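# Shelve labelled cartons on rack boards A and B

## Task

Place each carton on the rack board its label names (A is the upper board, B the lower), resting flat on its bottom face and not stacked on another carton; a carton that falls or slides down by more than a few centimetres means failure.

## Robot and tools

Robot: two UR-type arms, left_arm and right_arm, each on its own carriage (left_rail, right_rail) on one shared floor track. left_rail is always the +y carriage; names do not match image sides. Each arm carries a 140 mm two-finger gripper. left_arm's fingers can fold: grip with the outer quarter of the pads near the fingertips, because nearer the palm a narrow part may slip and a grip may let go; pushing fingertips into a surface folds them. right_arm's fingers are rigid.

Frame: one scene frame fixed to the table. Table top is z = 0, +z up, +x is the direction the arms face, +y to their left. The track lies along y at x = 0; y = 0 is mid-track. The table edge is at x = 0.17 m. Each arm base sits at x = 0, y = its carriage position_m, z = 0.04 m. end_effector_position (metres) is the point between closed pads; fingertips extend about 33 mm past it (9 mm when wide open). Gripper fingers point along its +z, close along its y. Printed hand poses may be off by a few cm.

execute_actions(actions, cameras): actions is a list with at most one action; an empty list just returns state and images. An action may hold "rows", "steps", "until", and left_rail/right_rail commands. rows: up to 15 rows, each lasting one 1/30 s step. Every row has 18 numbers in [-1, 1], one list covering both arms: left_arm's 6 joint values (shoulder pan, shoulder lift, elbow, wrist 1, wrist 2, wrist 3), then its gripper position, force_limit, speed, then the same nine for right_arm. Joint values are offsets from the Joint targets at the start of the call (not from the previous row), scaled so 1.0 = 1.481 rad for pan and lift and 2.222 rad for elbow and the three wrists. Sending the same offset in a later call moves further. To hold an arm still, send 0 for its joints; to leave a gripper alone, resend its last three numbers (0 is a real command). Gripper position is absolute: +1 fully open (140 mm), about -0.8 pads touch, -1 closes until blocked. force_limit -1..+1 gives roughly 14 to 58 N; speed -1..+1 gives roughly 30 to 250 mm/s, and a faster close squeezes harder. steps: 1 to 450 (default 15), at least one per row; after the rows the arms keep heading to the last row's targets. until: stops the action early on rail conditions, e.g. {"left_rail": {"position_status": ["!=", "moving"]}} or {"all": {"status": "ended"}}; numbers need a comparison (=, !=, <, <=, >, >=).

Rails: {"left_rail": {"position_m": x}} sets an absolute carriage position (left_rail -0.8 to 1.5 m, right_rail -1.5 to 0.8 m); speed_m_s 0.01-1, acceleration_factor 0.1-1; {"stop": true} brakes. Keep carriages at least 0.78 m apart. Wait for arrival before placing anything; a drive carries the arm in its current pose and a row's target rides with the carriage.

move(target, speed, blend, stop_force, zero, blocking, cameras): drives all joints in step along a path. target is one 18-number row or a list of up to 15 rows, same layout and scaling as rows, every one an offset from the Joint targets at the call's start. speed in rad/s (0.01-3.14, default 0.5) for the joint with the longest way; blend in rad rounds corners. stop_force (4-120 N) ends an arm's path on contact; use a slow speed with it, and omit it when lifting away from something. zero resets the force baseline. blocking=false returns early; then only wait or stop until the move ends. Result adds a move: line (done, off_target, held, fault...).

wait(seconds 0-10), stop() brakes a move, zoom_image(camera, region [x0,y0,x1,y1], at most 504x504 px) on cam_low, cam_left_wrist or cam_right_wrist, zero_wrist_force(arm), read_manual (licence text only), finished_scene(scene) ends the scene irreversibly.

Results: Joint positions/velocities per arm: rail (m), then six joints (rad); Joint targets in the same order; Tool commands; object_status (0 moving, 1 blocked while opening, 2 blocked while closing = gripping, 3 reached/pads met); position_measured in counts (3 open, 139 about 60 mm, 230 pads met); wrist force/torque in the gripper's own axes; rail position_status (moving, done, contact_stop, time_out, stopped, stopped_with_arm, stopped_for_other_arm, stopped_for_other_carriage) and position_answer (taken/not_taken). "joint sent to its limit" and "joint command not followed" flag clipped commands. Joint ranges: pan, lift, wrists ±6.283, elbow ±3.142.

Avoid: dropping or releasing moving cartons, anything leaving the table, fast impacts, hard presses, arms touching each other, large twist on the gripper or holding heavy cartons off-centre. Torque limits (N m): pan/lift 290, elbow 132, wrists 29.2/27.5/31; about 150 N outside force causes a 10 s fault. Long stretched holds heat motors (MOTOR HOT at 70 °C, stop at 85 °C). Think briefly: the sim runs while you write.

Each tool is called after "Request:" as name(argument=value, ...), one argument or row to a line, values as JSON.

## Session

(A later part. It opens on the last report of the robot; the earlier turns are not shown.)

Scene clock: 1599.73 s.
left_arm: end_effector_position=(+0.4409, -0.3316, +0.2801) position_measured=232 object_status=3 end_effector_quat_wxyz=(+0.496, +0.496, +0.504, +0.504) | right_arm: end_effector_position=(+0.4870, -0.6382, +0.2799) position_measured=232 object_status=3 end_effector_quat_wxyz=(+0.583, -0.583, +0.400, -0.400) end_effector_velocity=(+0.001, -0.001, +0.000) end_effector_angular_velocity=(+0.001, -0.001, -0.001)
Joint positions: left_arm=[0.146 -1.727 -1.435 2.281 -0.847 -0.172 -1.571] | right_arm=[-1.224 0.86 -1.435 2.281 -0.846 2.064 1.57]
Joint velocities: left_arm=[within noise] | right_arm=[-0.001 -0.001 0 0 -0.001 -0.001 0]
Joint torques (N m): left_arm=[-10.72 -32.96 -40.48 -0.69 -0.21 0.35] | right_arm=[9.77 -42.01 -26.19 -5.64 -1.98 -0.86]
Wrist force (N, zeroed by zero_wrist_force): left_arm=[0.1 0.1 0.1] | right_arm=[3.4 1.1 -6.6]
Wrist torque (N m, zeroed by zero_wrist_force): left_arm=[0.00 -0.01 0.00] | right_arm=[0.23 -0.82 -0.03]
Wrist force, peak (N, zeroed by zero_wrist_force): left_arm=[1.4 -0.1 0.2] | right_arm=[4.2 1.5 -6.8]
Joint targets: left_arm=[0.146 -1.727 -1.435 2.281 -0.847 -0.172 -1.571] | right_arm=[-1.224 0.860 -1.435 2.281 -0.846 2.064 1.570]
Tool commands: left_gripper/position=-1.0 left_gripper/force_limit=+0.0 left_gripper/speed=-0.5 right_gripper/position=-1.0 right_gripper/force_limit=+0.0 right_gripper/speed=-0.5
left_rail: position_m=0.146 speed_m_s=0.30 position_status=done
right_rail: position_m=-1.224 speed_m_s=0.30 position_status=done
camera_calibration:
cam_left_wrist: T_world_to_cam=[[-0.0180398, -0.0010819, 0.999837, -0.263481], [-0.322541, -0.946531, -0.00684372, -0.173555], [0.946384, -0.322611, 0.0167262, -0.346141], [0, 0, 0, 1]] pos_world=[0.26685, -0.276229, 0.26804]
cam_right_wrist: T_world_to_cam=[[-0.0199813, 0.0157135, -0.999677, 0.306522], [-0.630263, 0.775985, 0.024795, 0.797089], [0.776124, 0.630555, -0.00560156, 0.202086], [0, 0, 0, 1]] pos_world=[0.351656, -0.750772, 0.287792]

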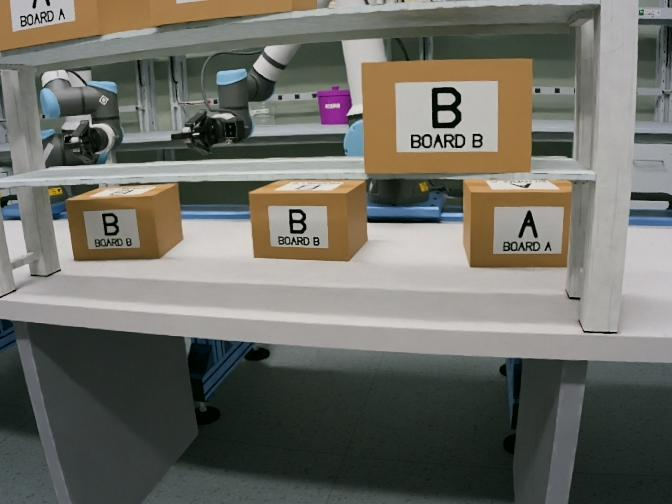

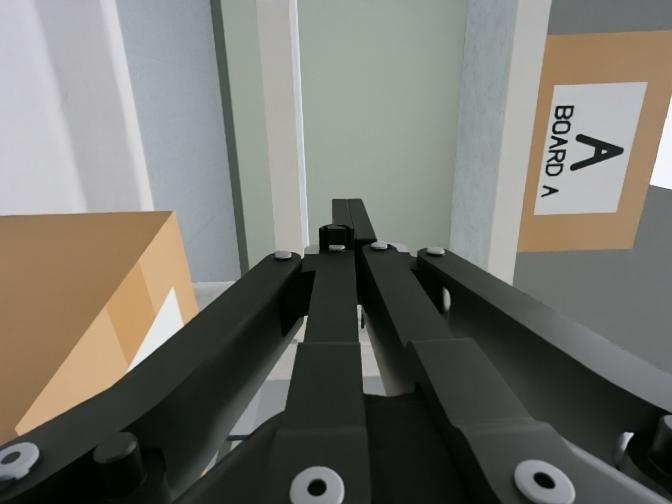

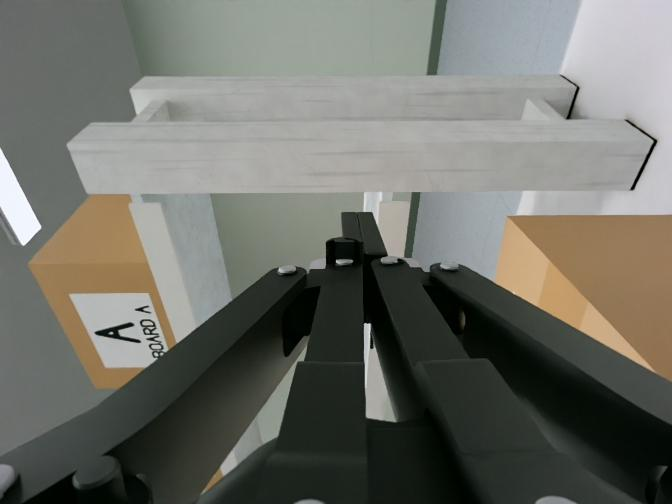

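Request:
zoom_image(
  camera="cam_left_wrist",
  region=[0, 190, 260, 450],
)

Request:
zoom_image(
  camera="cam_right_wrist",
  region=[440, 190, 672, 422],
)

Request:
zoom_image(
  camera="cam_low",
  region=[40, 160, 400, 280],
)

Scaled by 1.938.

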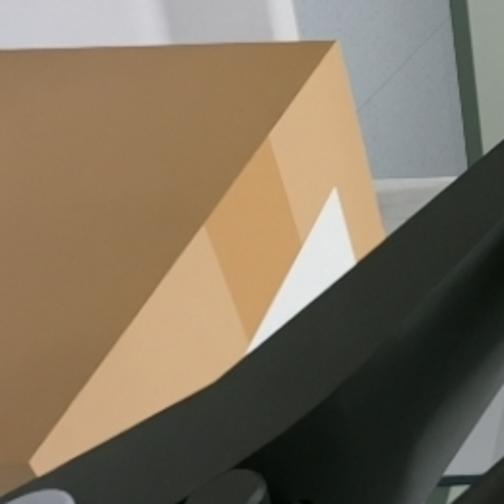

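Scaled by 2.172.

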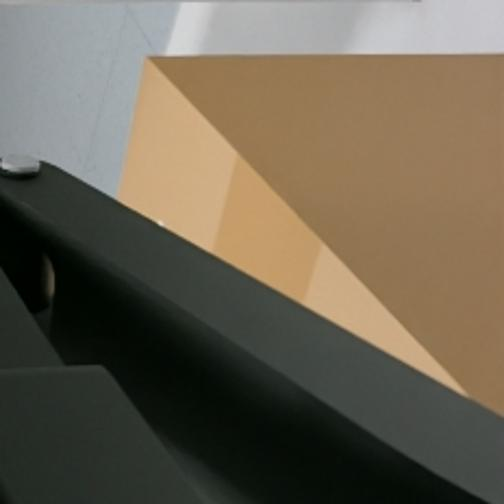

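Scaled by 1.400.

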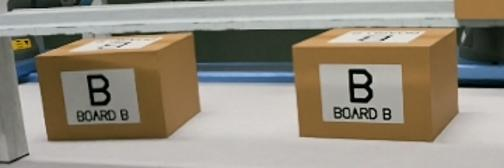

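Request:
move(
  target=[
    [0.024002, 0.004739, -0.003869, 0.000981, 0.015432, 0, -1, 0, -0.5, -0.01868, 0.004739, -0.00387, 0.000711, -0.012371, 0, -1, 0, -0.5],
    [0.024002, 0.086772, 0.013396, -0.070961, 0.015432, 0, -1, 0, -0.5, -0.01868, 0.086772, 0.013396, -0.071231, -0.012371, 0, -1, 0, -0.5],
    [0.024002, 0.208251, 0.023551, -0.162084, 0.015432, 0, -1, 0, -0.5, -0.01868, 0.208251, 0.023551, -0.162354, -0.012371, 0, -1, 0, -0.5],
  ],
  speed=0.2,
  blend=0.015,
  stop_force=25,
)

Scene clock: 1715.13 s.
left_arm: end_effector_position=(+0.4574, -0.3322, +0.1201) position_measured=232 object_status=3 end_effector_quat_wxyz=(+0.496, +0.495, +0.505, +0.504) | right_arm: end_effector_position=(+0.5031, -0.6396, +0.1198) position_measured=232 object_status=3 end_effector_quat_wxyz=(+0.583, -0.583, +0.400, -0.400)
Joint positions: left_arm=[0.146 -1.691 -1.127 2.333 -1.207 -0.138 -1.571] | right_arm=[-1.224 0.833 -1.127 2.334 -1.207 2.036 1.57]
Joint torques (N m): left_arm=[13.75 -34.5 -7.44 -1.46 2.26 0.43] | right_arm=[-13 -45.47 -9.27 -6.71 -2.63 -0.86]
Wrist force (N, zeroed by zero_wrist_force): left_arm=[0.2 0.0 0.2] | right_arm=[3.5 0.8 -6.2]
Wrist torque (N m, zeroed by zero_wrist_force): left_arm=[0.01 -0.03 0.02] | right_arm=[0.17 -0.83 0.00]
Wrist force, peak (N, zeroed by zero_wrist_force): left_arm=[1.7 0.6 0.6] | right_arm=[3.1 1.1 -7.6]
Joint targets: left_arm=[0.146 -1.691 -1.127 2.333 -1.207 -0.138 -1.571] | right_arm=[-1.224 0.833 -1.127 2.334 -1.207 2.036 1.570]
left_rail: position_m=0.146 speed_m_s=0.30 position_status=done
right_rail: position_m=-1.224 speed_m_s=0.30 position_status=done
move: done
camera_calibration:
cam_left_wrist: T_world_to_cam=[[-0.0181383, -0.00170266, 0.999834, -0.103355], [-0.321386, -0.946919, -0.00744293, -0.17058], [0.946774, -0.321468, 0.0166283, -0.359061], [0, 0, 0, 1]] pos_world=[0.283253, -0.277128, 0.108039]
cam_right_wrist: T_world_to_cam=[[-0.0199781, 0.0157149, -0.999677, 0.146914], [-0.630154, 0.776074, 0.0247932, 0.812176], [0.776213, 0.630446, -0.00560164, 0.189477], [0, 0, 0, 1]] pos_world=[0.367657, -0.752073, 0.127792]

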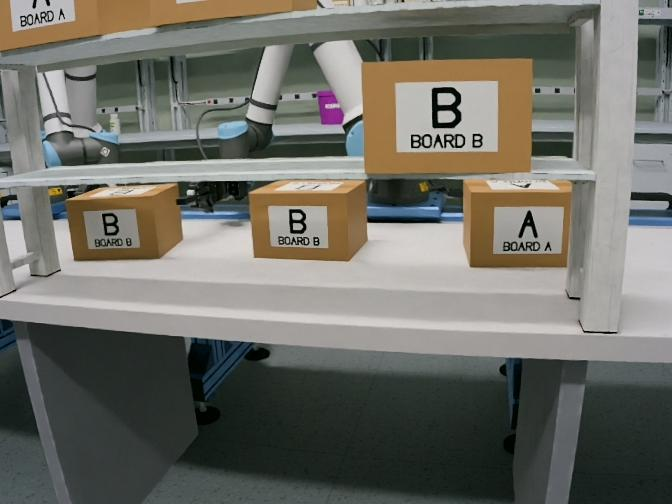

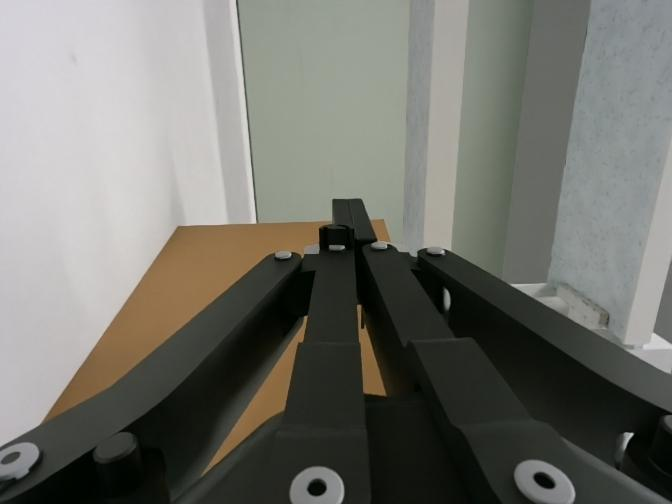

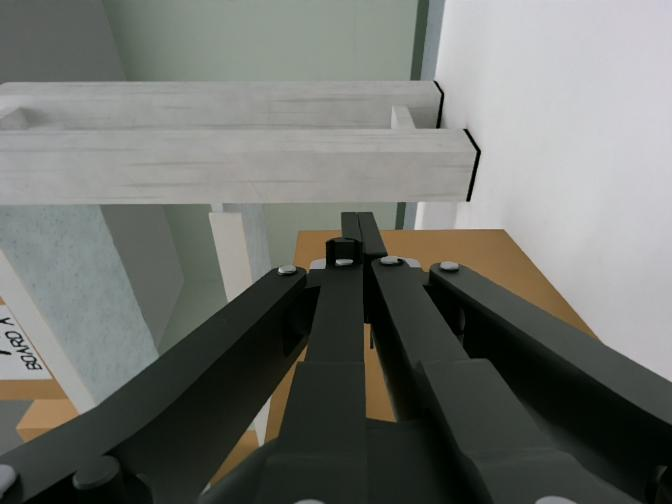

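Request:
zero_wrist_force(
  arm="left_arm",
)

Request:
zero_wrist_force(
  arm="right_arm",
)

Request:
execute_actions(
  actions=[
    {"left_rail": {"position_m": 0.128, "speed_m_s": 0.03, "acceleration_factor": 0.3}, "right_rail": {"position_m": -1.2095, "speed_m_s": 0.03, "acceleration_factor": 0.3}, "steps": 60, "until": {"all": {"status": "ended"}}},
  ],
  cameras=[],
)

Request:
execute_actions(
  actions=[
    {"left_rail": {"position_m": 0.123, "speed_m_s": 0.025, "acceleration_factor": 0.3}, "right_rail": {"position_m": -1.2045, "speed_m_s": 0.025, "acceleration_factor": 0.3}, "steps": 60, "until": {"all": {"status": "ended"}}},
  ],
  cameras=[],
)

Wrist force sensor zeroed.

Wrist force sensor zeroed.

Scene clock: 1726.77 s.
left_arm: end_effector_position=(+0.4574, -0.3504, +0.1201) position_measured=232 object_status=3 end_effector_quat_wxyz=(+0.496, +0.495, +0.505, +0.504) | right_arm: end_effector_position=(+0.5031, -0.6250, +0.1198) position_measured=232 object_status=3 end_effector_quat_wxyz=(+0.583, -0.583, +0.400, -0.400)
Joint positions: left_arm=[0.128 -1.691 -1.127 2.333 -1.207 -0.138 -1.571] | right_arm=[-1.21 0.833 -1.127 2.334 -1.207 2.036 1.57]
Joint torques (N m): left_arm=[9.26 -37.05 -10.19 -0.45 1.59 0.22] | right_arm=[-6.22 -46.79 -16.84 -5.29 -2.24 -0.89]
Wrist force (N, zeroed by zero_wrist_force): left_arm=[-0.1 0.1 0.1] | right_arm=[0.4 0.2 -0.2]
Wrist torque (N m, zeroed by zero_wrist_force): left_arm=[0.01 0.03 0.00] | right_arm=[0.06 -0.08 0.00]
Wrist force, peak (N, zeroed by zero_wrist_force): left_arm=[-0.6 0.0 0.0] | right_arm=[1.4 0.2 -0.5]
Joint targets: left_arm=[0.128 -1.691 -1.127 2.333 -1.207 -0.138 -1.571] | right_arm=[-1.209 0.833 -1.127 2.334 -1.207 2.036 1.570]
Tool commands: left_gripper/position=-1.0 left_gripper/force_limit=+0.0 left_gripper/speed=-0.5 right_gripper/position=-1.0 right_gripper/force_limit=+0.0 right_gripper/speed=-0.5
left_rail: position_m=0.128 speed_m_s=0.03 position_status=done
right_rail: position_m=-1.210 speed_m_s=0.03 position_status=done
No camera images: "cameras" was empty.

Scene clock: 1727.33 s.
left_arm: end_effector_position=(+0.4574, -0.3554, +0.1201) position_measured=232 object_status=3 end_effector_quat_wxyz=(+0.496, +0.495, +0.505, +0.504) | right_arm: end_effector_position=(+0.5031, -0.6199, +0.1198) position_measured=232 object_status=3 end_effector_quat_wxyz=(+0.583, -0.583, +0.400, -0.400)
Joint positions: left_arm=[0.123 -1.691 -1.127 2.333 -1.207 -0.138 -1.571] | right_arm=[-1.204 0.833 -1.127 2.334 -1.207 2.036 1.57]
Joint torques (N m): left_arm=[7.42 -37.59 -11.13 -0.02 1.58 0.3] | right_arm=[-4.48 -47.17 -17.98 -5 -2.22 -0.69]
Wrist force (N, zeroed by zero_wrist_force): left_arm=[0.0 0.0 0.0] | right_arm=[0.2 -0.1 0.1]
Wrist torque (N m, zeroed by zero_wrist_force): left_arm=[-0.02 0.00 0.00] | right_arm=[-0.02 -0.04 0.00]
Wrist force, peak (N, zeroed by zero_wrist_force): left_arm=[-0.7 0.6 0.0] | right_arm=[0.8 -0.1 0.0]
Joint targets: left_arm=[0.123 -1.691 -1.127 2.333 -1.207 -0.138 -1.571] | right_arm=[-1.204 0.833 -1.127 2.334 -1.207 2.036 1.570]
Tool commands: left_gripper/position=-1.0 left_gripper/force_limit=+0.0 left_gripper/speed=-0.5 right_gripper/position=-1.0 right_gripper/force_limit=+0.0 right_gripper/speed=-0.5
left_rail: position_m=0.123 speed_m_s=0.02 position_status=done
right_rail: position_m=-1.204 speed_m_s=0.02 position_status=done
No camera images: "cameras" was empty.

Request:
execute_actions(
  actions=[
    {"left_rail": {"position_m": 0.1185, "speed_m_s": 0.02, "acceleration_factor": 0.3}, "right_rail": {"position_m": -1.2, "speed_m_s": 0.02, "acceleration_factor": 0.3}, "steps": 60, "until": {"all": {"status": "ended"}}},
  ],
  cameras=[],
)

Request:
execute_actions(
  actions=[
    {"left_rail": {"position_m": 0.1145, "speed_m_s": 0.02, "acceleration_factor": 0.3}, "right_rail": {"position_m": -1.196, "speed_m_s": 0.02, "acceleration_factor": 0.3}, "steps": 60, "until": {"all": {"status": "ended"}}},
  ],
  cameras=[],
)

Scene clock: 1734.73 s.
left_arm: end_effector_position=(+0.4574, -0.3599, +0.1201) position_measured=232 object_status=3 end_effector_quat_wxyz=(+0.496, +0.495, +0.505, +0.504) | right_arm: end_effector_position=(+0.5031, -0.6155, +0.1198) position_measured=232 object_status=3 end_effector_quat_wxyz=(+0.583, -0.583, +0.400, -0.400)
Joint positions: left_arm=[0.119 -1.691 -1.127 2.333 -1.207 -0.138 -1.571] | right_arm=[-1.2 0.833 -1.127 2.334 -1.207 2.036 1.57]
Joint torques (N m): left_arm=[7.95 -40.43 -13.97 1.07 0.64 0.4] | right_arm=[-0.19 -49.29 -24.1 -3.66 -1.84 -1]
Wrist force (N, zeroed by zero_wrist_force): left_arm=[7.8 0.8 -0.4] | right_arm=[0.3 -0.1 0.1]
Wrist torque (N m, zeroed by zero_wrist_force): left_arm=[-0.02 0.32 -0.02] | right_arm=[-0.01 -0.06 0.00]
Wrist force, peak (N, zeroed by zero_wrist_force): left_arm=[8.6 0.4 -1.0] | right_arm=[1.0 0.2 -0.1]
Joint targets: left_arm=[0.119 -1.691 -1.127 2.333 -1.207 -0.138 -1.571] | right_arm=[-1.200 0.833 -1.127 2.334 -1.207 2.036 1.570]
Tool commands: left_gripper/position=-1.0 left_gripper/force_limit=+0.0 left_gripper/speed=-0.5 right_gripper/position=-1.0 right_gripper/force_limit=+0.0 right_gripper/speed=-0.5
left_rail: position_m=0.119 speed_m_s=0.02 position_status=done
right_rail: position_m=-1.200 speed_m_s=0.02 position_status=done
No camera images: "cameras" was empty.

Scene clock: 1735.30 s.
left_arm: end_effector_position=(+0.4574, -0.3637, +0.1201) position_measured=232 object_status=3 end_effector_quat_wxyz=(+0.496, +0.495, +0.505, +0.504) | right_arm: end_effector_position=(+0.5031, -0.6115, +0.1198) position_measured=232 object_status=3 end_effector_quat_wxyz=(+0.583, -0.583, +0.400, -0.401)
Joint positions: left_arm=[0.115 -1.691 -1.127 2.333 -1.207 -0.138 -1.571] | right_arm=[-1.196 0.833 -1.127 2.334 -1.207 2.037 1.57]
Joint torques (N m): left_arm=[0.69 -44.22 -36.31 -0.58 9.98 0.38] | right_arm=[2.07 -48.66 -24.14 -3.34 -5.02 -0.88]
Wrist force (N, zeroed by zero_wrist_force): left_arm=[32.2 4.4 -8.5] | right_arm=[31.8 -7.8 -15.2]
Wrist torque (N m, zeroed by zero_wrist_force): left_arm=[-0.01 1.23 -0.08] | right_arm=[0.29 0.64 0.11]
Wrist force, peak (N, zeroed by zero_wrist_force): left_arm=[32.5 4.3 -7.8] | right_arm=[31.8 -7.8 -15.2]
Joint targets: left_arm=[0.115 -1.691 -1.127 2.333 -1.207 -0.138 -1.571] | right_arm=[-1.196 0.833 -1.127 2.334 -1.207 2.036 1.570]
Tool commands: left_gripper/position=-1.0 left_gripper/force_limit=+0.0 left_gripper/speed=-0.5 right_gripper/position=-1.0 right_gripper/force_limit=+0.0 right_gripper/speed=-0.5
left_rail: position_m=0.115 speed_m_s=0.02 position_status=done
right_rail: position_m=-1.196 speed_m_s=0.02 position_status=done
No camera images: "cameras" was empty.

Request:
execute_actions(
  actions=[
    {"left_rail": {"position_m": 0.1126, "speed_m_s": 0.02, "acceleration_factor": 0.3}, "right_rail": {"position_m": -1.1943, "speed_m_s": 0.02, "acceleration_factor": 0.3}, "steps": 60, "until": {"all": {"status": "ended"}}},
  ],
  cameras=[],
)

Scene clock: 1744.60 s.
left_arm: end_effector_position=(+0.4574, -0.3658, +0.1201) position_measured=232 object_status=3 end_effector_quat_wxyz=(+0.496, +0.495, +0.505, +0.504) end_effector_velocity=(+0.000, +0.000, +0.000) end_effector_angular_velocity=(+0.000, +0.000, +0.000) | right_arm: end_effector_position=(+0.5031, -0.6098, +0.1198) position_measured=232 object_status=3 end_effector_quat_wxyz=(+0.583, -0.583, +0.400, -0.401)
Joint positions: left_arm=[0.113 -1.691 -1.127 2.333 -1.207 -0.138 -1.571] | right_arm=[-1.194 0.833 -1.127 2.334 -1.207 2.036 1.57]
Joint velocities: left_arm=[-0.001 0 -0.001 0.001 0 0 0] | right_arm=[within noise]
Joint torques (N m): left_arm=[-25.71 -45.53 -48.32 -4.24 18.79 0.7] | right_arm=[17.7 -47.07 -28.4 -2.04 -17.41 -1.05]
Wrist force (N, zeroed by zero_wrist_force): left_arm=[58.1 5.5 -13.1] | right_arm=[55.9 -14.1 -21.0]
Wrist torque (N m, zeroed by zero_wrist_force): left_arm=[-0.07 2.11 -0.10] | right_arm=[0.38 1.15 0.19]
Wrist force, peak (N, zeroed by zero_wrist_force): left_arm=[58.1 5.5 -13.1] | right_arm=[55.9 -14.1 -21.0]
Joint targets: left_arm=[0.113 -1.691 -1.127 2.333 -1.207 -0.138 -1.571] | right_arm=[-1.194 0.833 -1.127 2.334 -1.207 2.036 1.570]
Tool commands: left_gripper/position=-1.0 left_gripper/force_limit=+0.0 left_gripper/speed=-0.5 right_gripper/position=-1.0 right_gripper/force_limit=+0.0 right_gripper/speed=-0.5
left_rail: position_m=0.113 speed_m_s=0.02 position_status=done
right_rail: position_m=-1.194 speed_m_s=0.02 position_status=done
No camera images: "cameras" was empty.

Request:
move(
  target=[0, -0.06277, -0.003266, 0.045104, 0, 0, -1, 0, -0.5, 0, -0.06277, -0.003266, 0.045104, 0, 0, -1, 0, -0.5],
  speed=0.07,
  cameras=[],
)

Scene clock: 1758.13 s.
left_arm: end_effector_position=(+0.4574, -0.3657, +0.1651) position_measured=232 object_status=3 end_effector_quat_wxyz=(+0.496, +0.495, +0.505, +0.504) | right_arm: end_effector_position=(+0.5031, -0.6098, +0.1649) position_measured=232 object_status=3 end_effector_quat_wxyz=(+0.583, -0.583, +0.400, -0.400)
Joint positions: left_arm=[0.113 -1.691 -1.22 2.326 -1.107 -0.138 -1.571] | right_arm=[-1.194 0.833 -1.219 2.326 -1.107 2.036 1.57]
Joint torques (N m): left_arm=[-26.93 -81.57 -68.32 -0.91 18.3 0.39] | right_arm=[39.9 -77.97 -51.84 -3.27 -17.13 -0.97]
Wrist force (N, zeroed by zero_wrist_force): left_arm=[52.1 -7.9 -7.8] | right_arm=[53.5 8.9 -8.5]
Wrist torque (N m, zeroed by zero_wrist_force): left_arm=[0.30 2.00 0.07] | right_arm=[-0.40 1.25 -0.06]
Wrist force, peak (N, zeroed by zero_wrist_force): left_arm=[60.0 -8.3 -9.0] | right_arm=[57.0 -14.3 -22.1]
Joint targets: left_arm=[0.113 -1.691 -1.220 2.326 -1.106 -0.138 -1.571] | right_arm=[-1.194 0.833 -1.220 2.326 -1.107 2.036 1.570]
left_rail: position_m=0.113 speed_m_s=0.02 position_status=done
right_rail: position_m=-1.194 speed_m_s=0.02 position_status=done
move: done
No camera images: "cameras" was empty.

Request:
move(
  target=[
    [0, -0.058709, -0.006889, 0.046018, 0, 0, -1, 0, -0.5, 0, -0.058709, -0.006889, 0.046018, 0, 0, -1, 0, -0.5],
    [0, -0.112811, -0.017105, 0.092295, 0, 0, -1, 0, -0.5, 0, -0.112811, -0.017105, 0.092295, 0, 0, -1, 0, -0.5],
    [0, -0.16176, -0.030483, 0.138298, 0, 0, -1, 0, -0.5, 0, -0.16176, -0.030483, 0.138298, 0, 0, -1, 0, -0.5],
    [0, -0.204772, -0.046827, 0.18331, 0, 0, -1, 0, -0.5, 0, -0.204772, -0.046827, 0.18331, 0, 0, -1, 0, -0.5],
    [0, -0.244307, -0.06728, 0.230115, 0, 0, -1, 0, -0.5, 0, -0.244307, -0.06728, 0.230115, 0, 0, -1, 0, -0.5],
  ],
  speed=0.15,
  blend=0.02,
  cameras=["cam_low"],
)

Request:
move(
  target=[
    [0.003341, -0.003952, 0.002574, 0.00006, 0.023827, 0, -1, 0, -0.5, 0.015471, -0.004467, 0.002909, 0.000068, 0.031912, 0, -1, 0, -0.5],
    [0.008898, -0.007065, 0.004601, 0.000108, 0.049132, 0, -1, 0, -0.5, 0.03184, -0.007897, 0.005143, 0.000121, 0.064423, 0, -1, 0, -0.5],
    [0.016024, -0.009423, 0.006137, 0.000144, 0.075482, 0, -1, 0, -0.5, 0.04799, -0.010023, 0.006527, 0.000153, 0.096788, 0, -1, 0, -0.5],
    [0.0244, -0.010876, 0.007083, 0.000167, 0.102665, 0, -1, 0, -0.5, 0.0641, -0.010876, 0.007083, 0.000167, 0.129126, 0, -1, 0, -0.5],
  ],
  speed=0.07,
  blend=0.015,
  cameras=[],
)

Scene clock: 1823.33 s.
left_arm: end_effector_position=(+0.4574, -0.3657, +0.3931) position_measured=232 object_status=3 end_effector_quat_wxyz=(+0.496, +0.495, +0.505, +0.504) | right_arm: end_effector_position=(+0.5031, -0.6097, +0.3928) position_measured=232 object_status=3 end_effector_quat_wxyz=(+0.583, -0.583, +0.400, -0.400)
Joint positions: left_arm=[0.113 -1.691 -1.581 2.176 -0.595 -0.138 -1.571] | right_arm=[-1.194 0.833 -1.581 2.177 -0.595 2.036 1.57]
Joint torques (N m): left_arm=[-30.41 -53.07 -78.09 -0.99 18.35 0.82] | right_arm=[39.07 -52.63 -64.37 -4.56 -16.86 -0.88]
Wrist force (N, zeroed by zero_wrist_force): left_arm=[53.5 -7.6 -7.6] | right_arm=[54.7 9.1 -8.5]
Wrist torque (N m, zeroed by zero_wrist_force): left_arm=[0.25 1.96 0.07] | right_arm=[-0.20 1.24 -0.06]
Wrist force, peak (N, zeroed by zero_wrist_force): left_arm=[62.0 -8.5 -9.2] | right_arm=[63.5 10.7 -10.5]
Joint targets: left_arm=[0.113 -1.691 -1.582 2.176 -0.595 -0.138 -1.571] | right_arm=[-1.194 0.833 -1.581 2.177 -0.595 2.036 1.570]
left_rail: position_m=0.113 speed_m_s=0.02 position_status=done
right_rail: position_m=-1.194 speed_m_s=0.02 position_status=done
move: done
Images, in order (width x height): cam_low 672x504.

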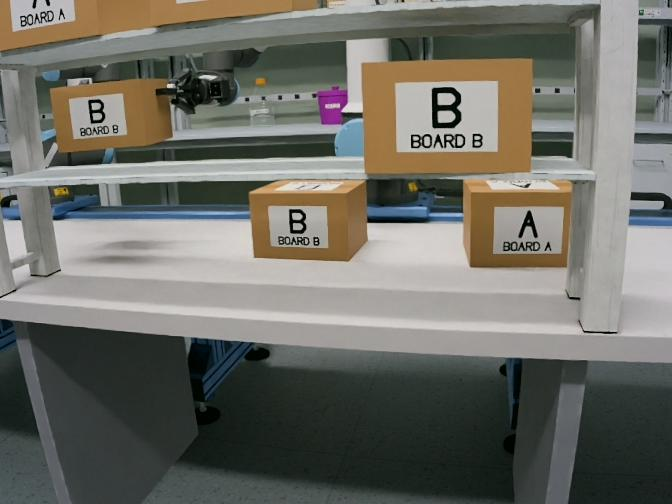

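Scene clock: 1827.83 s.
left_arm: end_effector_position=(+0.4705, -0.4165, +0.3932) position_measured=232 object_status=3 end_effector_quat_wxyz=(+0.542, +0.541, +0.455, +0.454) | right_arm: end_effector_position=(+0.4701, -0.6649, +0.3929) position_measured=232 object_status=3 end_effector_quat_wxyz=(+0.542, -0.542, +0.454, -0.454)
Joint positions: left_arm=[0.113 -1.655 -1.598 2.192 -0.595 0.09 -1.571] | right_arm=[-1.194 0.927 -1.598 2.193 -0.595 2.323 1.57]
Joint torques (N m): left_arm=[-11.03 -55.2 -59.22 -2.33 28.08 0.89] | right_arm=[36.34 -49.96 -51.64 -4.22 -8.15 -0.75]
Wrist force (N, zeroed by zero_wrist_force): left_arm=[52.1 -7.8 -8.1] | right_arm=[53.1 9.1 -8.3]
Wrist torque (N m, zeroed by zero_wrist_force): left_arm=[0.29 1.93 0.07] | right_arm=[-0.20 1.24 -0.06]
Wrist force, peak (N, zeroed by zero_wrist_force): left_arm=[55.7 -8.6 -8.5] | right_arm=[57.1 10.5 -9.3]
Joint targets: left_arm=[0.113 -1.655 -1.598 2.192 -0.595 0.090 -1.571] | right_arm=[-1.194 0.928 -1.598 2.193 -0.595 2.323 1.570]
left_rail: position_m=0.113 speed_m_s=0.02 position_status=done
right_rail: position_m=-1.194 speed_m_s=0.02 position_status=done
move: done
No camera images: "cameras" was empty.

Request:
execute_actions(
  actions=[
    {"left_rail": {"position_m": 0.3225, "speed_m_s": 0.15, "acceleration_factor": 0.3}, "right_rail": {"position_m": -0.9844, "speed_m_s": 0.15, "acceleration_factor": 0.3}, "steps": 150, "until": {"all": {"status": "ended"}}},
  ],
)

Request:
move(
  target=[
    [0.076077, 0.020181, -0.013247, -0.000204, 0.050707, 0, -1, 0, -0.5, -0.05881, 0.020181, -0.013247, -0.000204, -0.039198, 0, -1, 0, -0.5],
    [0.148711, 0.045235, -0.030413, 0.000263, 0.099118, 0, -1, 0, -0.5, -0.111136, 0.045235, -0.030413, 0.000263, -0.074074, 0, -1, 0, -0.5],
    [0.216802, 0.074184, -0.051247, 0.001802, 0.144502, 0, -1, 0, -0.5, -0.157242, 0.074184, -0.051247, 0.001802, -0.104805, 0, -1, 0, -0.5],
    [0.279746, 0.106192, -0.075507, 0.004729, 0.186455, 0, -1, 0, -0.5, -0.197643, 0.106192, -0.075507, 0.004729, -0.131732, 0, -1, 0, -0.5],
    [0.337345, 0.140577, -0.102987, 0.00929, 0.224846, 0, -1, 0, -0.5, -0.232966, 0.140577, -0.102987, 0.00929, -0.155276, 0, -1, 0, -0.5],
    [0.38012, 0.169823, -0.127481, 0.014291, 0.253356, 0, -1, 0, -0.5, -0.258286, 0.169823, -0.127481, 0.014291, -0.172152, 0, -1, 0, -0.5],
  ],
  speed=0.11,
  blend=0.02,
)

Scene clock: 1852.77 s.
left_arm: end_effector_position=(+0.4706, -0.2067, +0.3932) position_measured=232 object_status=3 end_effector_quat_wxyz=(+0.542, +0.541, +0.455, +0.454) | right_arm: end_effector_position=(+0.4701, -0.4551, +0.3929) position_measured=232 object_status=3 end_effector_quat_wxyz=(+0.542, -0.542, +0.454, -0.455)
Joint positions: left_arm=[0.322 -1.655 -1.598 2.192 -0.595 0.09 -1.571] | right_arm=[-0.984 0.928 -1.598 2.193 -0.595 2.323 1.57]
Joint torques (N m): left_arm=[-16.87 -47.83 -67.24 -2.78 10.21 0.91] | right_arm=[28.09 -34.4 -58.92 -4.71 -9.98 -0.78]
Wrist force (N, zeroed by zero_wrist_force): left_arm=[51.6 -8.7 -8.1] | right_arm=[53.1 9.8 -8.9]
Wrist torque (N m, zeroed by zero_wrist_force): left_arm=[0.31 1.90 0.08] | right_arm=[-0.22 1.23 -0.05]
Wrist force, peak (N, zeroed by zero_wrist_force): left_arm=[52.9 -8.1 -8.1] | right_arm=[54.6 9.8 -8.8]
Joint targets: left_arm=[0.323 -1.655 -1.598 2.192 -0.595 0.090 -1.571] | right_arm=[-0.984 0.928 -1.598 2.193 -0.595 2.323 1.570]
Tool commands: left_gripper/position=-1.0 left_gripper/force_limit=+0.0 left_gripper/speed=-0.5 right_gripper/position=-1.0 right_gripper/force_limit=+0.0 right_gripper/speed=-0.5
left_rail: position_m=0.322 position_m_goal=0.323 speed_m_s=0.15 position_status=done
right_rail: position_m=-0.984 speed_m_s=0.15 position_status=done
camera_calibration:
cam_left_wrist: T_world_to_cam=[[-0.0181666, 0.00192513, 0.999833, -0.375212], [-0.496163, -0.868198, -0.00734345, 0.0530464], [0.868039, -0.496214, 0.0167274, -0.334798], [0, 0, 0, 1]] pos_world=[0.310122, -0.119354, 0.381139]
cam_right_wrist: T_world_to_cam=[[-0.0165255, 0.0192853, -0.999677, 0.416288], [-0.470532, 0.882035, 0.0247941, 0.614641], [0.882228, 0.47079, -0.00550173, -0.0221903], [0, 0, 0, 1]] pos_world=[0.315664, -0.539716, 0.400792]

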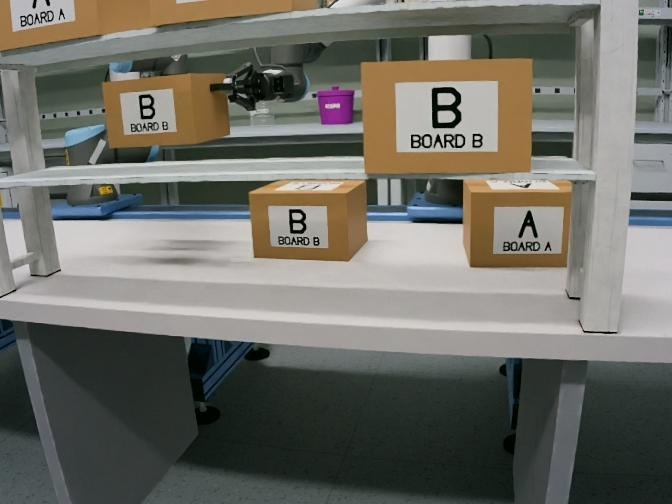

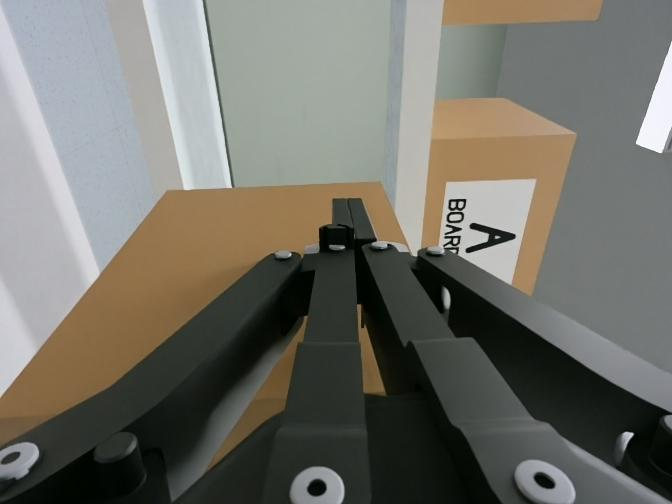

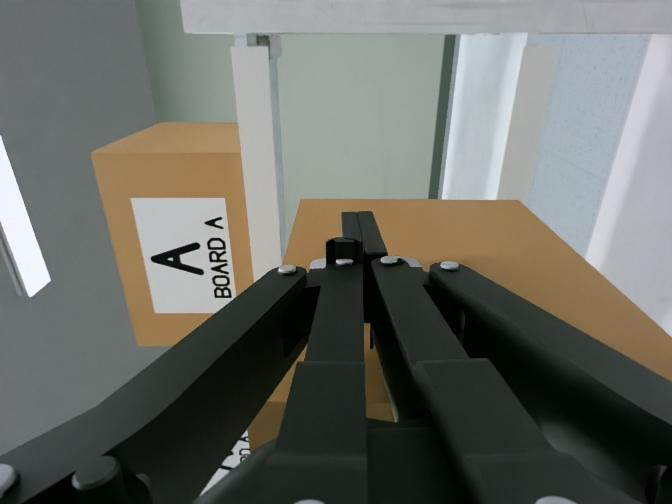

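Scene clock: 1858.33 s.
left_arm: end_effector_position=(+0.7755, -0.2065, +0.3933) position_measured=232 object_status=3 end_effector_quat_wxyz=(+0.542, +0.541, +0.455, +0.454) | right_arm: end_effector_position=(+0.7750, -0.4549, +0.3929) position_measured=232 object_status=3 end_effector_quat_wxyz=(+0.542, -0.542, +0.454, -0.454)
Joint positions: left_arm=[0.322 -1.092 -1.346 1.909 -0.563 0.653 -1.571] | right_arm=[-0.984 0.545 -1.346 1.909 -0.563 1.941 1.57]
Joint torques (N m): left_arm=[-28.85 -40.47 -79.78 -3.31 26.53 0.94] | right_arm=[25.66 -53.37 -61.27 -3.32 -25.98 -0.82]
Wrist force (N, zeroed by zero_wrist_force): left_arm=[47.6 -8.4 -7.7] | right_arm=[49.4 8.6 -7.3]
Wrist torque (N m, zeroed by zero_wrist_force): left_arm=[0.27 1.83 0.07] | right_arm=[-0.33 1.03 -0.06]
Wrist force, peak (N, zeroed by zero_wrist_force): left_arm=[59.3 -8.0 -8.8] | right_arm=[60.4 10.2 -9.8]
Joint targets: left_arm=[0.323 -1.092 -1.346 1.909 -0.563 0.653 -1.571] | right_arm=[-0.984 0.545 -1.346 1.909 -0.563 1.941 1.570]
left_rail: position_m=0.322 position_m_goal=0.323 speed_m_s=0.15 position_status=done
right_rail: position_m=-0.984 speed_m_s=0.15 position_status=done
move: done
camera_calibration:
cam_left_wrist: T_world_to_cam=[[-0.0182689, 0.00175054, 0.999832, -0.369628], [-0.496083, -0.868242, -0.00754427, 0.204572], [0.868083, -0.496137, 0.0167302, -0.59947], [0, 0, 0, 1]] pos_world=[0.615122, -0.119154, 0.381139]
cam_right_wrist: T_world_to_cam=[[-0.0166581, 0.0193277, -0.999674, 0.421424], [-0.470451, 0.882075, 0.0248934, 0.757774], [0.882269, 0.470712, -0.005601, -0.29135], [0, 0, 0, 1]] pos_world=[0.620565, -0.539416, 0.400792]

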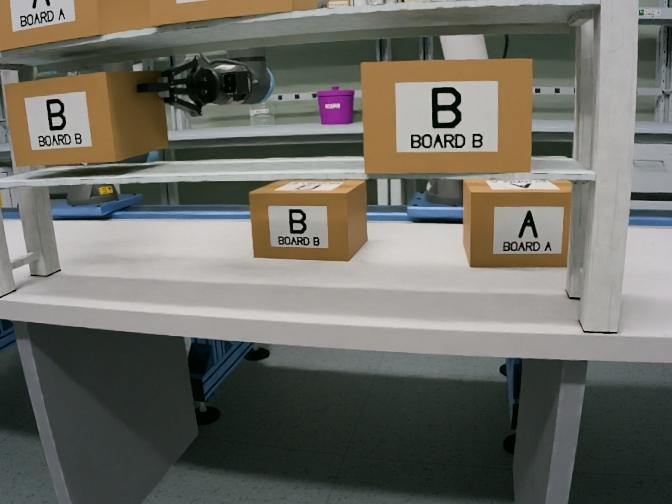

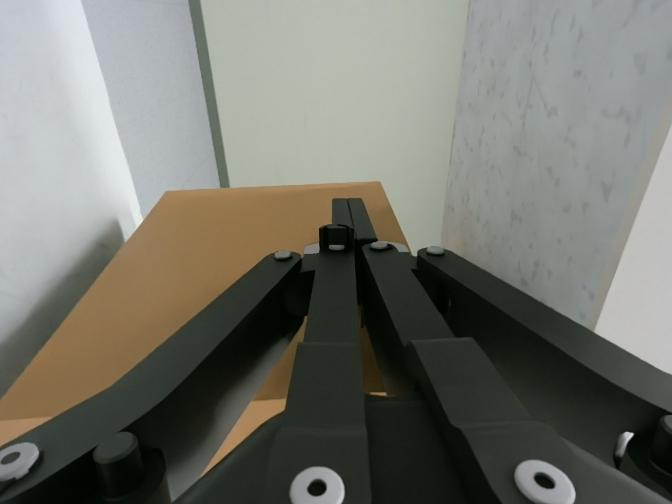

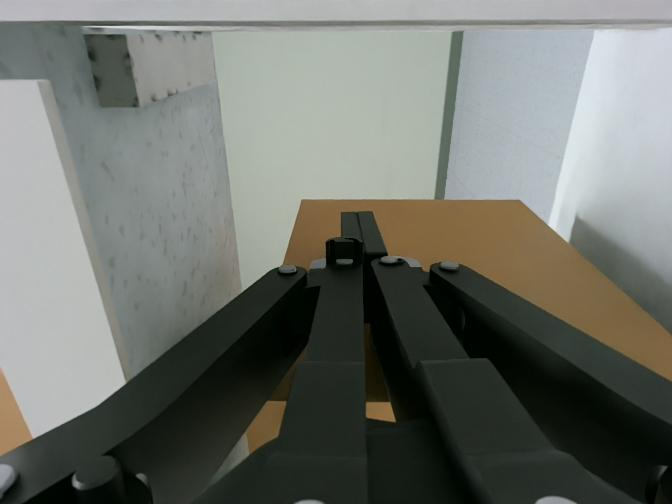

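Request:
move(
  target=[0,0.0077,0.00465,-0.00979,0,0,-1,0,-0.5,0,0.0077,0.00465,-0.00979,0,0,-1,0,-0.5],
  speed=0.036,
  stop_force=7,
  zero=false,
  cameras=[],
)

Request:
move(
  target=[0,0.020938,0.011309,-0.025257,0,0,-1,0,-0.5,0,0.020938,0.011309,-0.025257,0,0,-1,0,-0.5],
  speed=0.0145,
  stop_force=7,
  zero=false,
)

Scene clock: 1951.80 s.
left_arm: end_effector_position=(+0.7757, -0.2065, +0.3812) position_measured=232 object_status=3 end_effector_quat_wxyz=(+0.542, +0.541, +0.455, +0.454) | right_arm: end_effector_position=(+0.7752, -0.4549, +0.3808) position_measured=232 object_status=3 end_effector_quat_wxyz=(+0.542, -0.542, +0.454, -0.455)
Joint positions: left_arm=[0.322 -1.092 -1.335 1.919 -0.585 0.653 -1.571] | right_arm=[-0.984 0.545 -1.335 1.92 -0.585 1.941 1.57]
Joint torques (N m): left_arm=[-28.99 -44.6 -59.17 -13.21 25.09 1.44] | right_arm=[25.58 -54.87 -46.32 -14.97 -24.96 -0.67]
Wrist force (N, zeroed by zero_wrist_force): left_arm=[47.8 -8.9 -7.8] | right_arm=[49.7 9.5 -7.7]
Wrist torque (N m, zeroed by zero_wrist_force): left_arm=[0.26 1.79 0.07] | right_arm=[-0.26 1.03 -0.08]
Wrist force, peak (N, zeroed by zero_wrist_force): left_arm=[48.5 -8.2 -7.4] | right_arm=[50.0 9.4 -7.9]
Joint targets: left_arm=[0.323 -1.092 -1.335 1.919 -0.585 0.653 -1.571] | right_arm=[-0.984 0.545 -1.335 1.920 -0.585 1.941 1.570]
left_rail: position_m=0.322 position_m_goal=0.323 speed_m_s=0.15 position_status=done
right_rail: position_m=-0.984 speed_m_s=0.15 position_status=done
move: done
No camera images: "cameras" was empty.

Scene clock: 1955.60 s.
left_arm: end_effector_position=(+0.7758, -0.2067, +0.3627) position_measured=232 object_status=3 end_effector_quat_wxyz=(+0.542, +0.541, +0.455, +0.454) | right_arm: end_effector_position=(+0.7754, -0.4548, +0.3609) position_measured=232 object_status=3 end_effector_quat_wxyz=(+0.542, -0.542, +0.454, -0.455)
Joint positions: left_arm=[0.323 -1.092 -1.316 1.934 -0.619 0.653 -1.571] | right_arm=[-0.984 0.545 -1.315 1.936 -0.621 1.941 1.57]
Joint torques (N m): left_arm=[-28.85 -74.16 -69.22 -1.8 24.69 0.9] | right_arm=[27.75 -66.77 -52.05 -1.24 -24.62 -0.76]
Wrist force (N, zeroed by zero_wrist_force): left_arm=[49.5 5.7 -8.1] | right_arm=[56.6 -5.3 -12.2]
Wrist torque (N m, zeroed by zero_wrist_force): left_arm=[-0.11 1.81 -0.08] | right_arm=[0.16 1.12 0.07]
Wrist force, peak (N, zeroed by zero_wrist_force): left_arm=[50.9 12.1 -9.8] | right_arm=[58.0 -9.6 -15.5]
Joint targets: left_arm=[0.323 -1.092 -1.316 1.934 -0.619 0.653 -1.571] | right_arm=[-0.984 0.545 -1.315 1.936 -0.621 1.941 1.570]
left_rail: position_m=0.323 speed_m_s=0.15 position_status=done
right_rail: position_m=-0.984 speed_m_s=0.15 position_status=done
move: contact (left_arm, right_arm); left_arm: the wrist 1 is farthest, 0.022 rad from its target; right_arm: the wrist 1 is farthest, 0.020 rad from its target
camera_calibration:
cam_left_wrist: T_world_to_cam=[[-0.0184275, 0.00207544, 0.999828, -0.338991], [-0.496011, -0.868285, -0.00733942, 0.204196], [0.868121, -0.496061, 0.0170297, -0.599439], [0, 0, 0, 1]] pos_world=[0.615422, -0.119355, 0.35064]
cam_right_wrist: T_world_to_cam=[[-0.0163045, 0.0195143, -0.999677, 0.389325], [-0.47046, 0.88207, 0.0248917, 0.758762], [0.882271, 0.470713, -0.005201, -0.292031], [0, 0, 0, 1]] pos_world=[0.620965, -0.539416, 0.368794]

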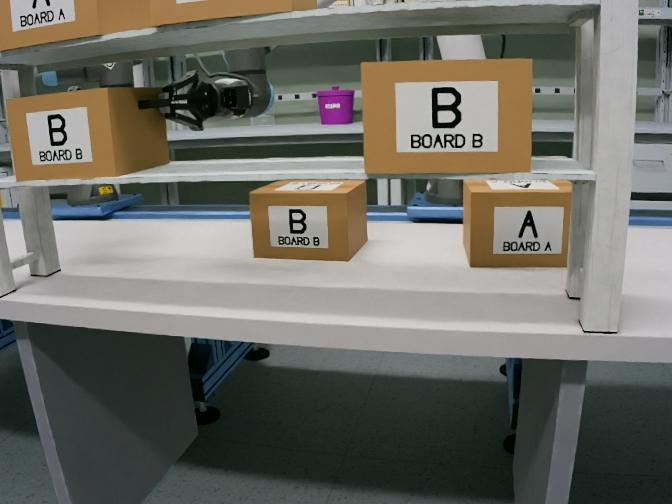

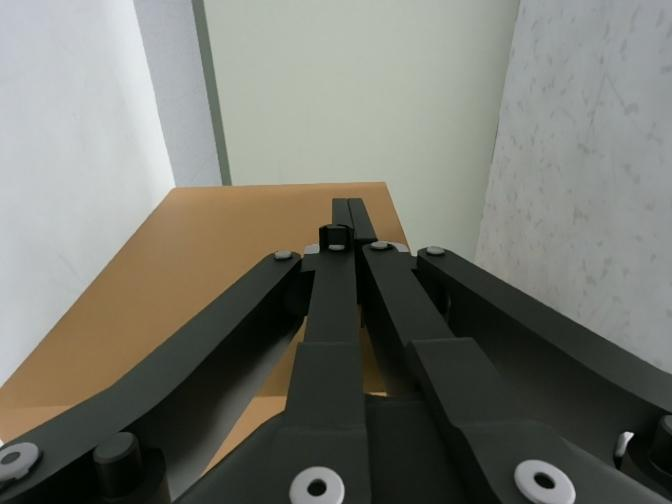

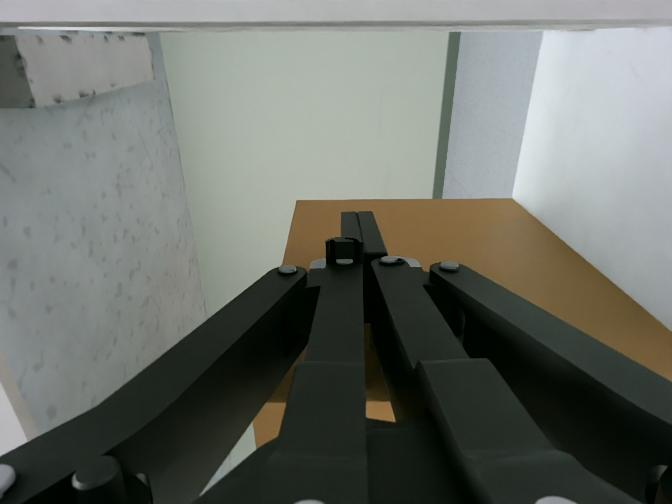

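Request:
execute_actions(
  actions=[
    {"left_rail":{"position_m":0.3425,"speed_m_s":0.03,"acceleration_factor":0.2},"right_rail":{"position_m":-1.0044,"speed_m_s":0.03,"acceleration_factor":0.2},"steps":90,"until":{"all":{"status":"ended"}}},
  ],
  cameras=["cam_low"],
)

Scene clock: 1962.10 s.
left_arm: end_effector_position=(+0.7758, -0.1868, +0.3628) position_measured=232 object_status=3 end_effector_quat_wxyz=(+0.542, +0.541, +0.455, +0.454) | right_arm: end_effector_position=(+0.7754, -0.4747, +0.3610) position_measured=232 object_status=3 end_effector_quat_wxyz=(+0.542, -0.542, +0.454, -0.455)
Joint positions: left_arm=[0.342 -1.092 -1.316 1.934 -0.619 0.653 -1.571] | right_arm=[-1.004 0.545 -1.315 1.936 -0.621 1.941 1.57]
Joint torques (N m): left_arm=[11.93 -74.63 -32.12 0.08 -1.89 1.02] | right_arm=[-12.85 -66.47 -27.99 -5.73 3 -1]
Wrist force (N, zeroed by zero_wrist_force): left_arm=[-0.1 0.1 -0.2] | right_arm=[3.7 -3.9 0.0]
Wrist torque (N m, zeroed by zero_wrist_force): left_arm=[0.02 0.02 0.01] | right_arm=[-0.88 -0.88 -0.02]
Wrist force, peak (N, zeroed by zero_wrist_force): left_arm=[49.4 5.6 -8.1] | right_arm=[57.0 -5.0 -12.4]
Joint targets: left_arm=[0.343 -1.092 -1.316 1.934 -0.619 0.653 -1.571] | right_arm=[-1.004 0.545 -1.315 1.936 -0.621 1.941 1.570]
Tool commands: left_gripper/position=-1.0 left_gripper/force_limit=+0.0 left_gripper/speed=-0.5 right_gripper/position=-1.0 right_gripper/force_limit=+0.0 right_gripper/speed=-0.5
left_rail: position_m=0.342 position_m_goal=0.343 speed_m_s=0.03 position_status=done
right_rail: position_m=-1.004 speed_m_s=0.03 position_status=done
Images, in order (width x height): cam_low 672x504.

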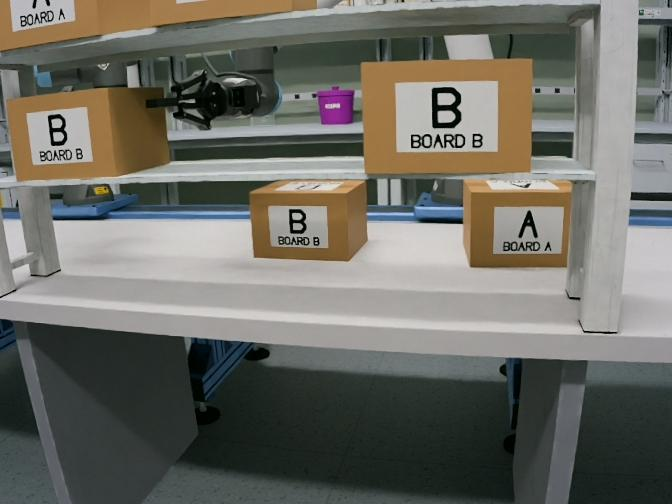

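Request:
move(
  target=[
    [0,-0.020299,-0.011138,0.025117,0,0,-1,0,-0.5,0,-0.020974,-0.012038,0.026017,0,0,-1,0,-0.5],
    [-0.100374,-0.08393,0.040836,0.015555,-0.066901,0,-1,0,-0.5,0.060643,-0.084605,0.039936,0.016455,0.040419,0,-1,0,-0.5],
    [-0.231409,-0.144887,0.08593,0.011089,-0.154237,0,-1,0,-0.5,0.147149,-0.145562,0.08503,0.011989,0.098078,0,-1,0,-0.5],
  ],
  speed=[0.06,0.2,0.25],
  blend=0.02,
  cameras=[],
)

Request:
execute_actions(
  actions=[
    {"left_rail":{"position_m":0.6815,"speed_m_s":0.3,"acceleration_factor":0.4},"right_rail":{"position_m":-0.6855,"speed_m_s":0.3,"acceleration_factor":0.4},"steps":150,"until":{"all":{"status":"ended"}}},
  ],
  cameras=["cam_low","cam_left_wrist","cam_right_wrist"],
)

Scene clock: 2010.40 s.
left_arm: end_effector_position=(+0.5757, -0.1863, +0.3930) position_measured=232 object_status=3 end_effector_quat_wxyz=(+0.542, +0.542, +0.455, +0.455) | right_arm: end_effector_position=(+0.5754, -0.4749, +0.3930) position_measured=232 object_status=3 end_effector_quat_wxyz=(+0.542, -0.542, +0.454, -0.455)
Joint positions: left_arm=[0.343 -1.434 -1.531 2.125 -0.594 0.311 -1.571] | right_arm=[-1.004 0.763 -1.53 2.125 -0.595 2.159 1.57]
Joint torques (N m): left_arm=[-16.55 -63.3 -31.65 -3.47 -3.17 0.86] | right_arm=[10.9 -60.65 -28.42 -6.61 3.08 -0.88]
Wrist force (N, zeroed by zero_wrist_force): left_arm=[-0.1 0.0 -0.2] | right_arm=[3.9 -4.5 0.5]
Wrist torque (N m, zeroed by zero_wrist_force): left_arm=[-0.01 0.02 0.00] | right_arm=[-0.96 -0.88 0.01]
Wrist force, peak (N, zeroed by zero_wrist_force): left_arm=[-0.7 0.2 -2.0] | right_arm=[4.1 -5.3 1.8]
Joint targets: left_arm=[0.343 -1.435 -1.531 2.125 -0.594 0.310 -1.571] | right_arm=[-1.004 0.763 -1.530 2.125 -0.595 2.159 1.570]
left_rail: position_m=0.343 speed_m_s=0.03 position_status=done
right_rail: position_m=-1.004 speed_m_s=0.03 position_status=done
move: done
No camera images: "cameras" was empty.

Scene clock: 2012.90 s.
left_arm: end_effector_position=(+0.5756, +0.1527, +0.3930) position_measured=232 object_status=3 end_effector_quat_wxyz=(+0.542, +0.542, +0.455, +0.455) end_effector_velocity=(+0.000, +0.000, -0.001) end_effector_angular_velocity=(+0.000, +0.000, +0.000) | right_arm: end_effector_position=(+0.5753, -0.1560, +0.3930) position_measured=232 object_status=3 end_effector_quat_wxyz=(+0.542, -0.542, +0.454, -0.455)
Joint positions: left_arm=[0.681 -1.435 -1.531 2.125 -0.594 0.31 -1.571] | right_arm=[-0.686 0.763 -1.53 2.125 -0.595 2.159 1.57]
Joint velocities: left_arm=[0.001 0 0.001 0 0 0 -0.001] | right_arm=[within noise]
Joint torques (N m): left_arm=[-9.83 -51.79 -38.33 -0.25 -1.55 0.77] | right_arm=[8.39 -48.61 -38.08 -5.38 2.15 -0.86]
Wrist force (N, zeroed by zero_wrist_force): left_arm=[-0.4 0.1 -0.3] | right_arm=[3.6 -4.1 0.9]
Wrist torque (N m, zeroed by zero_wrist_force): left_arm=[-0.02 0.08 0.00] | right_arm=[-0.87 -0.82 0.01]
Wrist force, peak (N, zeroed by zero_wrist_force): left_arm=[-1.0 0.1 -0.3] | right_arm=[4.7 -4.3 0.2]
Joint targets: left_arm=[0.682 -1.435 -1.531 2.125 -0.594 0.310 -1.571] | right_arm=[-0.685 0.763 -1.530 2.125 -0.595 2.159 1.570]
Tool commands: left_gripper/position=-1.0 left_gripper/force_limit=+0.0 left_gripper/speed=-0.5 right_gripper/position=-1.0 right_gripper/force_limit=+0.0 right_gripper/speed=-0.5
left_rail: position_m=0.681 position_m_goal=0.682 speed_m_s=0.30 position_status=done
right_rail: position_m=-0.686 position_m_goal=-0.685 speed_m_s=0.30 position_status=done
camera_calibration:
cam_left_wrist: T_world_to_cam=[[-0.0181244, 0.00120385, 0.999835, -0.37364], [-0.496076, -0.868243, -0.00794715, 0.417378], [0.86809, -0.496138, 0.0163336, -0.247489], [0, 0, 0, 1]] pos_world=[0.415122, 0.240046, 0.380938]
cam_right_wrist: T_world_to_cam=[[-0.0162625, 0.0196491, -0.999675, 0.412236], [-0.470461, 0.882067, 0.0249908, 0.400224], [0.882271, 0.470715, -0.00510049, -0.256011], [0, 0, 0, 1]] pos_world=[0.420865, -0.240616, 0.400794]

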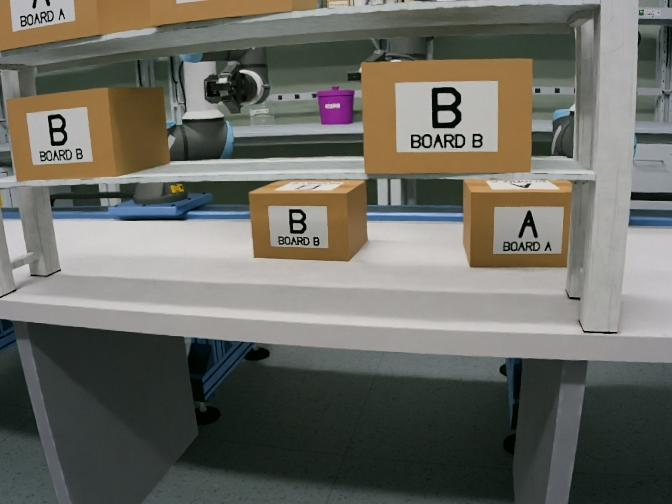

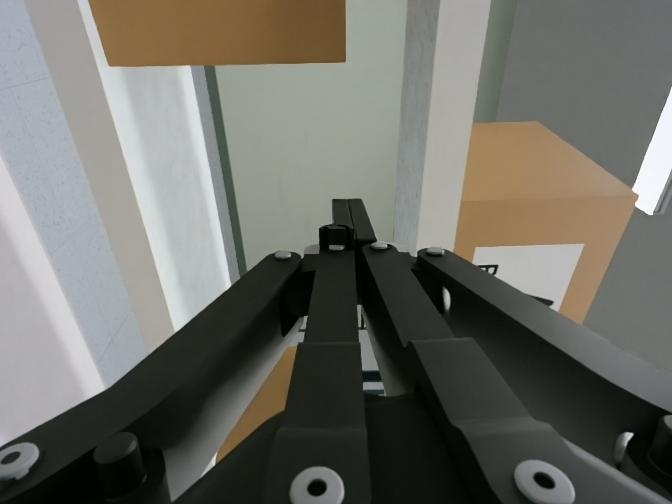

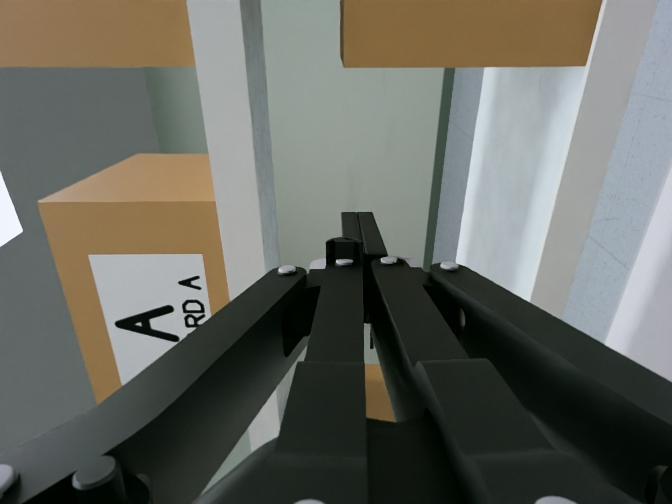

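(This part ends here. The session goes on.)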